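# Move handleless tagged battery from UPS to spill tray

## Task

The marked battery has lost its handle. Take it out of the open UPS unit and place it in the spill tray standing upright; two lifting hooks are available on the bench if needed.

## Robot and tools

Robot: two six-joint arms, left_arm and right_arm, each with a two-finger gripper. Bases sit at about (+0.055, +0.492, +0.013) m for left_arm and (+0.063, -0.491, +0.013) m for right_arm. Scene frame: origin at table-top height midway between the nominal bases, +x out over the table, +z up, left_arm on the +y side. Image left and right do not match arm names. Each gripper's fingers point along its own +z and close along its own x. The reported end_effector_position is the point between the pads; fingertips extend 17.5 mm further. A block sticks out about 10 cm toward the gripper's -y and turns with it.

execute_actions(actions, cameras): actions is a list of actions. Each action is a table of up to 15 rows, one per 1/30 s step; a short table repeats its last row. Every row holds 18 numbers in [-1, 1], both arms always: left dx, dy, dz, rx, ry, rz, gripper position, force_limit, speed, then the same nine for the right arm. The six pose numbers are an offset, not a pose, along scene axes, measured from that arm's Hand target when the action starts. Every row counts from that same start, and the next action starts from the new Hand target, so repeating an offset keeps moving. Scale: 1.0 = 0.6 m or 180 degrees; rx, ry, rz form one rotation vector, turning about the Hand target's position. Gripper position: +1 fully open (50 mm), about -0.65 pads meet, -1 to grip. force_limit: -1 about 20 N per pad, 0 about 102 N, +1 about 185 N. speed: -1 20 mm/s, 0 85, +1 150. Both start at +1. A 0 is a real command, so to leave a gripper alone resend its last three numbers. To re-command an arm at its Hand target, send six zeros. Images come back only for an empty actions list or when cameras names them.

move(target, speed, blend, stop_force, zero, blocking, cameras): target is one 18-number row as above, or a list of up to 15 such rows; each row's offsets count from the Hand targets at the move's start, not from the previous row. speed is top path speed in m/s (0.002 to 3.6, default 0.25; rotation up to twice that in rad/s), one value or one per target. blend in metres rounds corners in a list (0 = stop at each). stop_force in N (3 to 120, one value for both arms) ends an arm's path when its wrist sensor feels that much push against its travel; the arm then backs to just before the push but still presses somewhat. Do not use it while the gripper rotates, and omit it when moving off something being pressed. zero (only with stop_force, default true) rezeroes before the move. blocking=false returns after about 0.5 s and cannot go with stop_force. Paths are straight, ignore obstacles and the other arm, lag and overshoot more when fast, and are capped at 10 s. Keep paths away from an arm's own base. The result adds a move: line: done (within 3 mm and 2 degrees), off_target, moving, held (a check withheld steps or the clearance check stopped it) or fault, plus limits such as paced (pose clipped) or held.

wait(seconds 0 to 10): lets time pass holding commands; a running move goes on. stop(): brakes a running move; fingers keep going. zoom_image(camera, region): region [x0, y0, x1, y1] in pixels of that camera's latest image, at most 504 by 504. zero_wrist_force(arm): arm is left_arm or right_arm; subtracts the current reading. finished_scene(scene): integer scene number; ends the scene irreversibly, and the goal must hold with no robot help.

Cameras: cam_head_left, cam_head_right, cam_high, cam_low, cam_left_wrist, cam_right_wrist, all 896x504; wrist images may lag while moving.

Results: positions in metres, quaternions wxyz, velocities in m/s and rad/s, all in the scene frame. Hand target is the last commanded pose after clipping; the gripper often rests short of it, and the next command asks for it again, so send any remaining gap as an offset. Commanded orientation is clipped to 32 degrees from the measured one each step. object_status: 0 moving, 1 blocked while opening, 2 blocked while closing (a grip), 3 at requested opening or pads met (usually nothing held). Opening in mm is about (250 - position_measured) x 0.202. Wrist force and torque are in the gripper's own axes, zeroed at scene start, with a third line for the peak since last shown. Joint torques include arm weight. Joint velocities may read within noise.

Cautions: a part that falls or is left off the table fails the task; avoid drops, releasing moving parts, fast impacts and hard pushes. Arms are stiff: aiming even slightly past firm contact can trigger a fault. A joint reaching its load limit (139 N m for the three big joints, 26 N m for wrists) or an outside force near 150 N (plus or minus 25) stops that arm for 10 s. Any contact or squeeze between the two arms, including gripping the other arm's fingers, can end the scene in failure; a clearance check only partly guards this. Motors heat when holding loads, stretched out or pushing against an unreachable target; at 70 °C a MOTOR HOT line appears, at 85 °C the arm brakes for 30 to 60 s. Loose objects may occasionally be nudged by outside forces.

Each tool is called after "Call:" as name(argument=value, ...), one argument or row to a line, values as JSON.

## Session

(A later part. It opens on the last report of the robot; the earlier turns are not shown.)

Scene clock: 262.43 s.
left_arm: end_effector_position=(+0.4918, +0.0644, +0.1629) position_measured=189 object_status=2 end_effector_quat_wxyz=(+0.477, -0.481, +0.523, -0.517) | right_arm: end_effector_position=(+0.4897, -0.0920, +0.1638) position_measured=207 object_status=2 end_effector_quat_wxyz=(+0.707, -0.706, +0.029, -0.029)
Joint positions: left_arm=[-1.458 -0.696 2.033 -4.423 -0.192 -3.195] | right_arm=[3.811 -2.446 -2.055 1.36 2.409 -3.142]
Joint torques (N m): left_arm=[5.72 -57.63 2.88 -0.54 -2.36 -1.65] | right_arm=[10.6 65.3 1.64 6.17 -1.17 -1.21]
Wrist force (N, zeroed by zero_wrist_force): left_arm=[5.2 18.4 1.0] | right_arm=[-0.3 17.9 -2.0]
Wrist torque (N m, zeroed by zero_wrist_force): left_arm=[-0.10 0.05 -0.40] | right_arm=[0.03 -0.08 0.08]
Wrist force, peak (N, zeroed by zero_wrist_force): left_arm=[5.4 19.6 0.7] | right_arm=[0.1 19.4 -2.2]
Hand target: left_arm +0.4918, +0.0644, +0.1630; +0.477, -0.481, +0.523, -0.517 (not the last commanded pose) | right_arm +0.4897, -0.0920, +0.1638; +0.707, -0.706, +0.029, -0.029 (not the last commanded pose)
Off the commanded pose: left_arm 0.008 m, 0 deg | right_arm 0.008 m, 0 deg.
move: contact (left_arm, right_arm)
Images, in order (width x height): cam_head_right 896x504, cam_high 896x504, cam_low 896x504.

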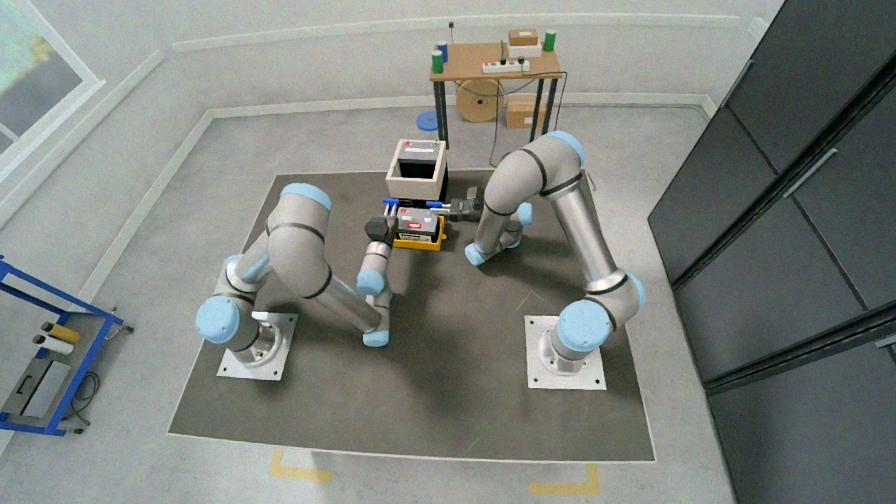

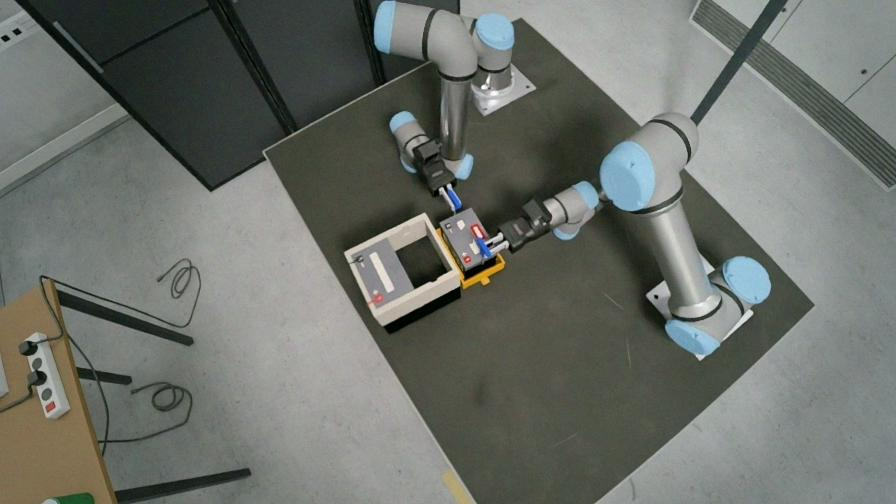

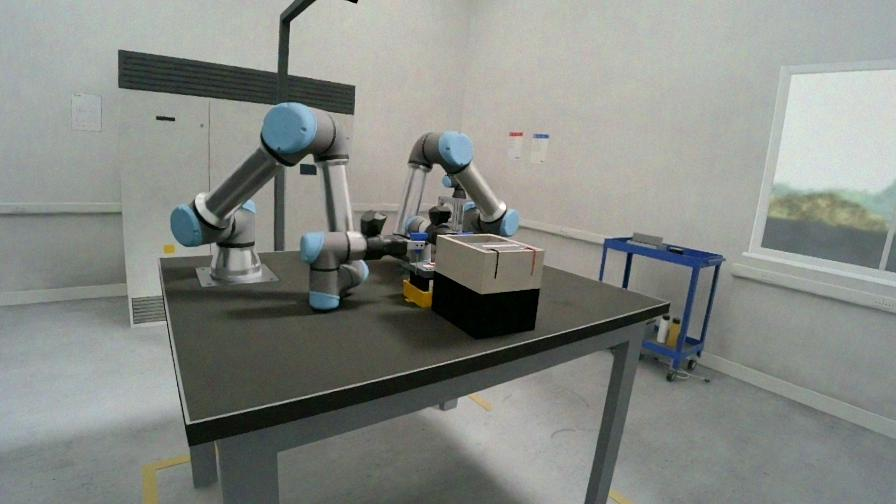

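Call:
move(
  target=[0, 0, -0.0075, 0, 0, 0, -1, 0.2, -0.3, 0, 0, -0.0088, 0, 0, 0, -1, 0.5, -0.8],
  speed=0.012,
  cameras=["cam_right_wrist", "cam_left_wrist"],
)

Scene clock: 263.87 s.
left_arm: end_effector_position=(+0.4918, +0.0644, +0.1584) position_measured=189 object_status=2 end_effector_quat_wxyz=(+0.477, -0.481, +0.523, -0.517) | right_arm: end_effector_position=(+0.4897, -0.0920, +0.1584) position_measured=207 object_status=2 end_effector_quat_wxyz=(+0.707, -0.706, +0.029, -0.029)
Joint positions: left_arm=[-1.458 -0.684 2.03 -4.431 -0.192 -3.195] | right_arm=[3.811 -2.46 -2.051 1.37 2.409 -3.142]
Joint torques (N m): left_arm=[5.19 -43.81 -15.44 -1.87 -2.2 0.48] | right_arm=[7.79 52.33 12.07 1.6 1.43 -1.48]
Wrist force (N, zeroed by zero_wrist_force): left_arm=[1.7 -2.5 0.9] | right_arm=[0.4 -2.3 -3.0]
Wrist torque (N m, zeroed by zero_wrist_force): left_arm=[0.02 0.02 -0.16] | right_arm=[-0.26 -0.22 0.09]
Wrist force, peak (N, zeroed by zero_wrist_force): left_arm=[5.4 19.1 0.8] | right_arm=[0.0 18.8 -1.7]
Hand target: left_arm +0.4918, +0.0644, +0.1585; +0.477, -0.481, +0.523, -0.517 | right_arm +0.4897, -0.0920, +0.1585; +0.707, -0.706, +0.029, -0.029
Off the commanded pose: left_arm 0.000 m, 0 deg | right_arm 0.000 m, 0 deg.
move: done
camera_calibration:
cam_left_wrist: T_world_to_cam=[[-0.075163, -0.996794, 0.0274157, 0.106018], [-0.362515, 0.00170241, -0.931976, 0.340731], [0.928942, -0.0799888, -0.361481, -0.260821], [0, 0, 0, 1]] pos_world=[0.373776, 0.0842355, 0.220365]
cam_right_wrist: T_world_to_cam=[[0.996514, -0.0820762, 0.0149433, -0.48829], [-0.0126083, -0.325234, -0.94555, 0.145959], [0.0824671, 0.942065, -0.325135, 0.227225], [0, 0, 0, 1]] pos_world=[0.469689, -0.206666, 0.219187]
Images, in order (width x height): cam_left_wrist 896x504, cam_right_wrist 896x504.

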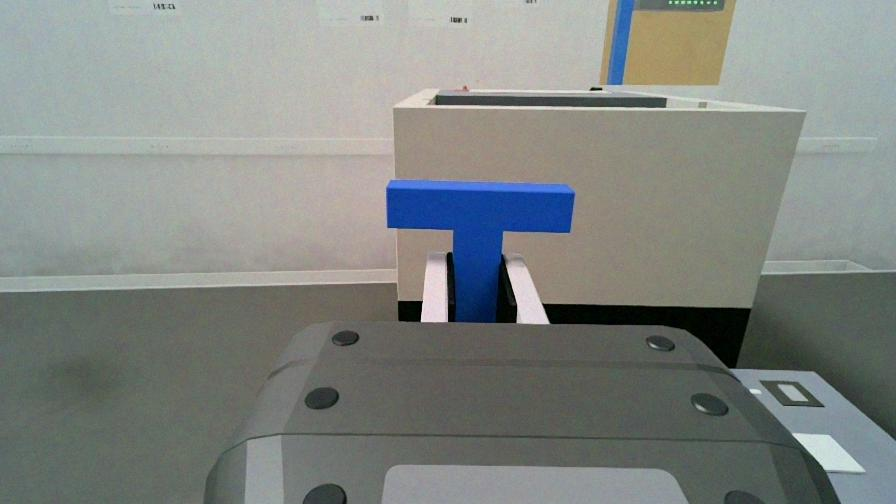

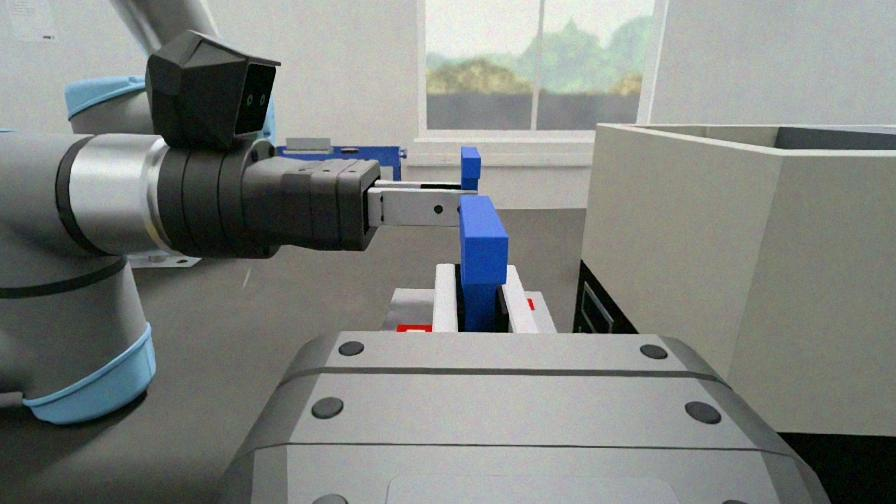

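Call:
move(
  target=[0.0017, 0.025, 0, 0, 0, 0, -1, 0.2, -0.3, -0.0017, -0.025, 0, 0, 0, 0, -1, 0.5, -0.8],
  speed=0.04,
  stop_force=10,
)

Scene clock: 266.07 s.
left_arm: end_effector_position=(+0.4928, +0.0794, +0.1585) position_measured=189 object_status=2 end_effector_quat_wxyz=(+0.477, -0.481, +0.523, -0.517) | right_arm: end_effector_position=(+0.4887, -0.1070, +0.1585) position_measured=207 object_status=2 end_effector_quat_wxyz=(+0.707, -0.706, +0.029, -0.029)
Joint positions: left_arm=[-1.451 -0.692 2.068 -4.463 -0.198 -3.193] | right_arm=[3.783 -2.457 -2.068 1.383 2.438 -3.142]
Joint torques (N m): left_arm=[-10.99 -29.35 -15.19 1.47 2.01 -0.51] | right_arm=[10.52 40.41 15.48 -0.48 -3.05 1.79]
Wrist force (N, zeroed by zero_wrist_force): left_arm=[8.2 0.5 0.5] | right_arm=[0.8 -0.9 0.7]
Wrist torque (N m, zeroed by zero_wrist_force): left_arm=[0.03 0.05 -0.82] | right_arm=[0.03 -0.24 0.07]
Wrist force, peak (N, zeroed by zero_wrist_force): left_arm=[8.8 0.2 0.7] | right_arm=[0.3 -2.3 -2.6]
Hand target: left_arm +0.4928, +0.0794, +0.1585; +0.477, -0.481, +0.523, -0.517 | right_arm +0.4887, -0.1070, +0.1585; +0.707, -0.706, +0.029, -0.029
Off the commanded pose: left_arm 0.000 m, 0 deg | right_arm 0.000 m, 0 deg.
move: done

Call:
move(
  target=[0, 0.005, 0.2, 0, 0, 0, -1, 0.2, -0.3, 0, -0.005, 0.2, 0, 0, 0, -1, 0.5, -0.8],
  speed=0.12,
  cameras=["cam_high", "cam_head_right", "cam_low", "cam_head_left"],
)

Call:
zoom_image(
  camera="cam_high",
  region=[420, 180, 540, 300],
)

Call:
zoom_image(
  camera="cam_low",
  region=[360, 200, 480, 320],
)

Call:
zoom_image(
  camera="cam_head_right",
  region=[360, 170, 470, 270],
)

Scene clock: 268.03 s.
left_arm: end_effector_position=(+0.4928, +0.0824, +0.2784) position_measured=189 object_status=2 end_effector_quat_wxyz=(+0.477, -0.481, +0.523, -0.517) | right_arm: end_effector_position=(+0.4887, -0.1100, +0.2784) position_measured=207 object_status=2 end_effector_quat_wxyz=(+0.707, -0.706, +0.029, -0.029)
Joint positions: left_arm=[-1.45 -1.005 2.121 -4.203 -0.199 -3.193] | right_arm=[3.777 -2.146 -2.117 1.122 2.444 -3.142]
Joint torques (N m): left_arm=[8.11 -35.91 -7.1 -3.01 -1.48 1.08] | right_arm=[-5.92 48.67 14.82 1.15 1.23 -1.72]
Wrist force (N, zeroed by zero_wrist_force): left_arm=[8.4 0.6 0.0] | right_arm=[0.6 -0.5 1.0]
Wrist torque (N m, zeroed by zero_wrist_force): left_arm=[0.06 0.02 -0.69] | right_arm=[0.08 -0.21 0.10]
Wrist force, peak (N, zeroed by zero_wrist_force): left_arm=[8.8 2.3 0.4] | right_arm=[1.0 -2.9 0.7]
Hand target: left_arm +0.4928, +0.0824, +0.2785; +0.477, -0.481, +0.523, -0.517 | right_arm +0.4887, -0.1100, +0.2785; +0.707, -0.706, +0.029, -0.029
Off the commanded pose: left_arm 0.000 m, 0 deg | right_arm 0.000 m, 0 deg.
move: done
Images, in order (width x height): cam_head_left 896x504, cam_head_right 896x504, cam_high 896x504, cam_low 896x504.

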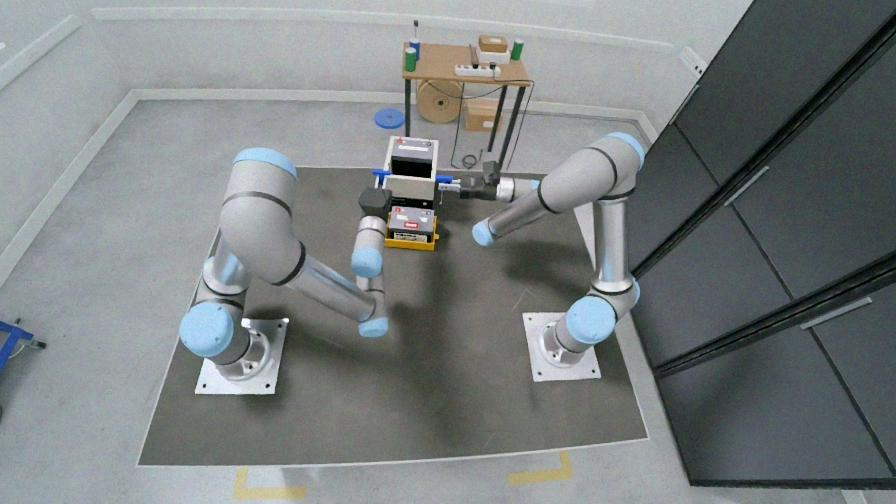

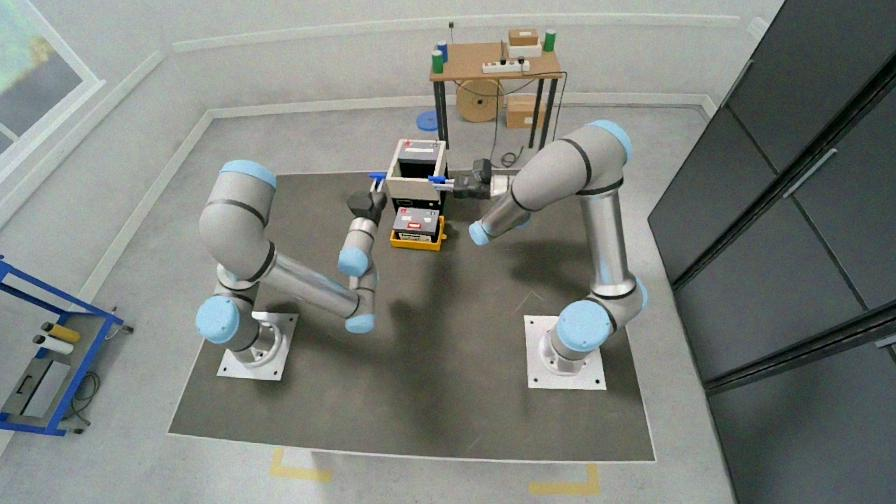

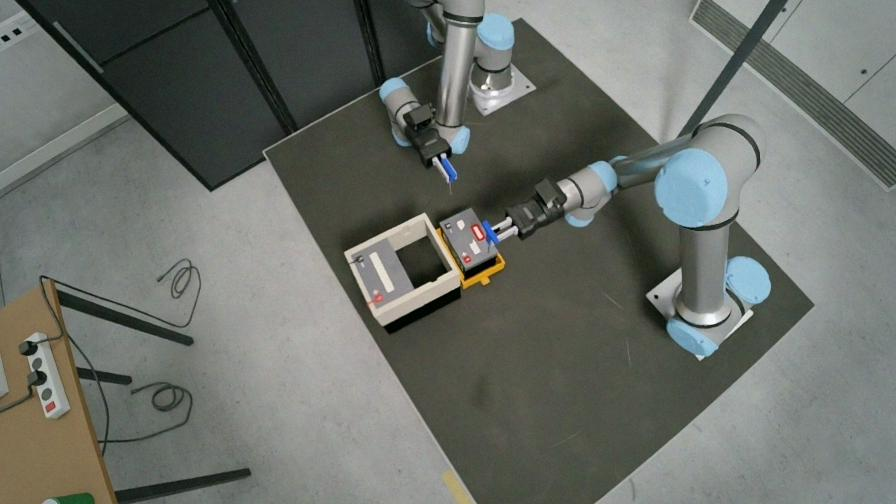

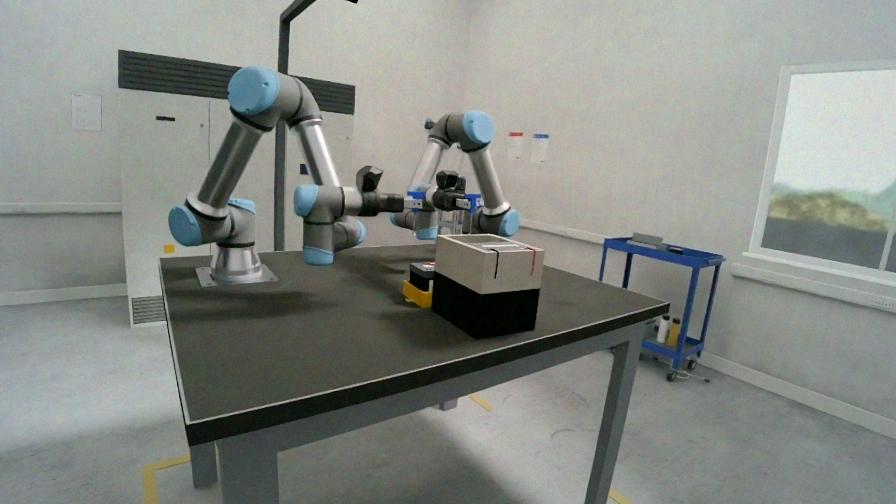

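Scaled by 4.200.

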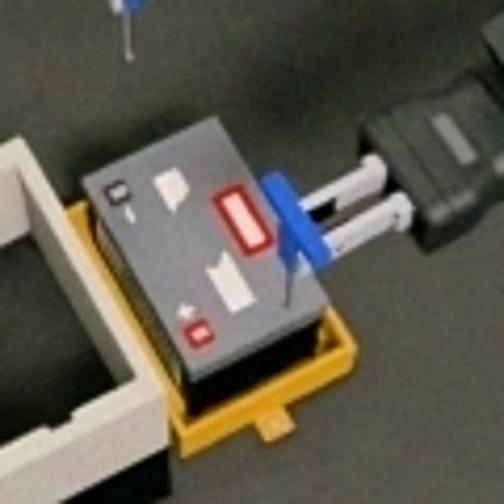

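Scaled by 4.200.

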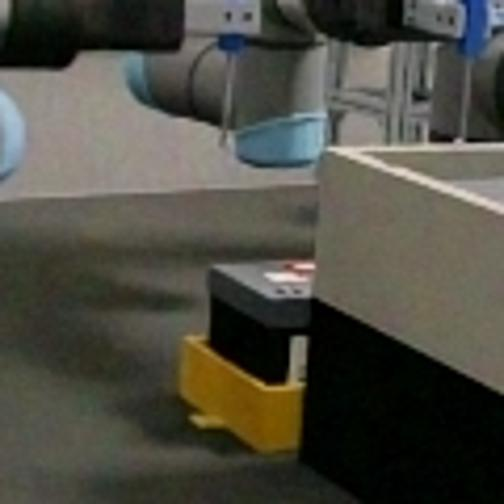

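Scaled by 4.582.

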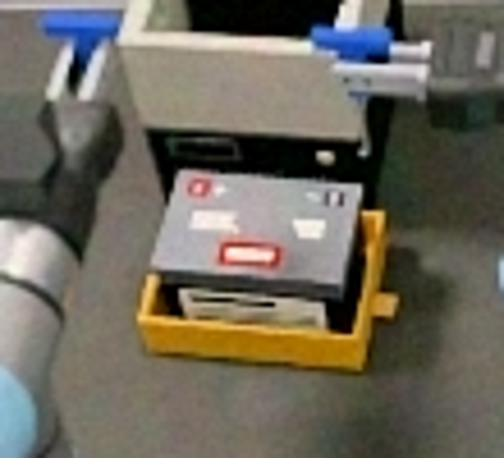

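Call:
finished_scene(
  scene=1,
)

The scene is finished: the task was done.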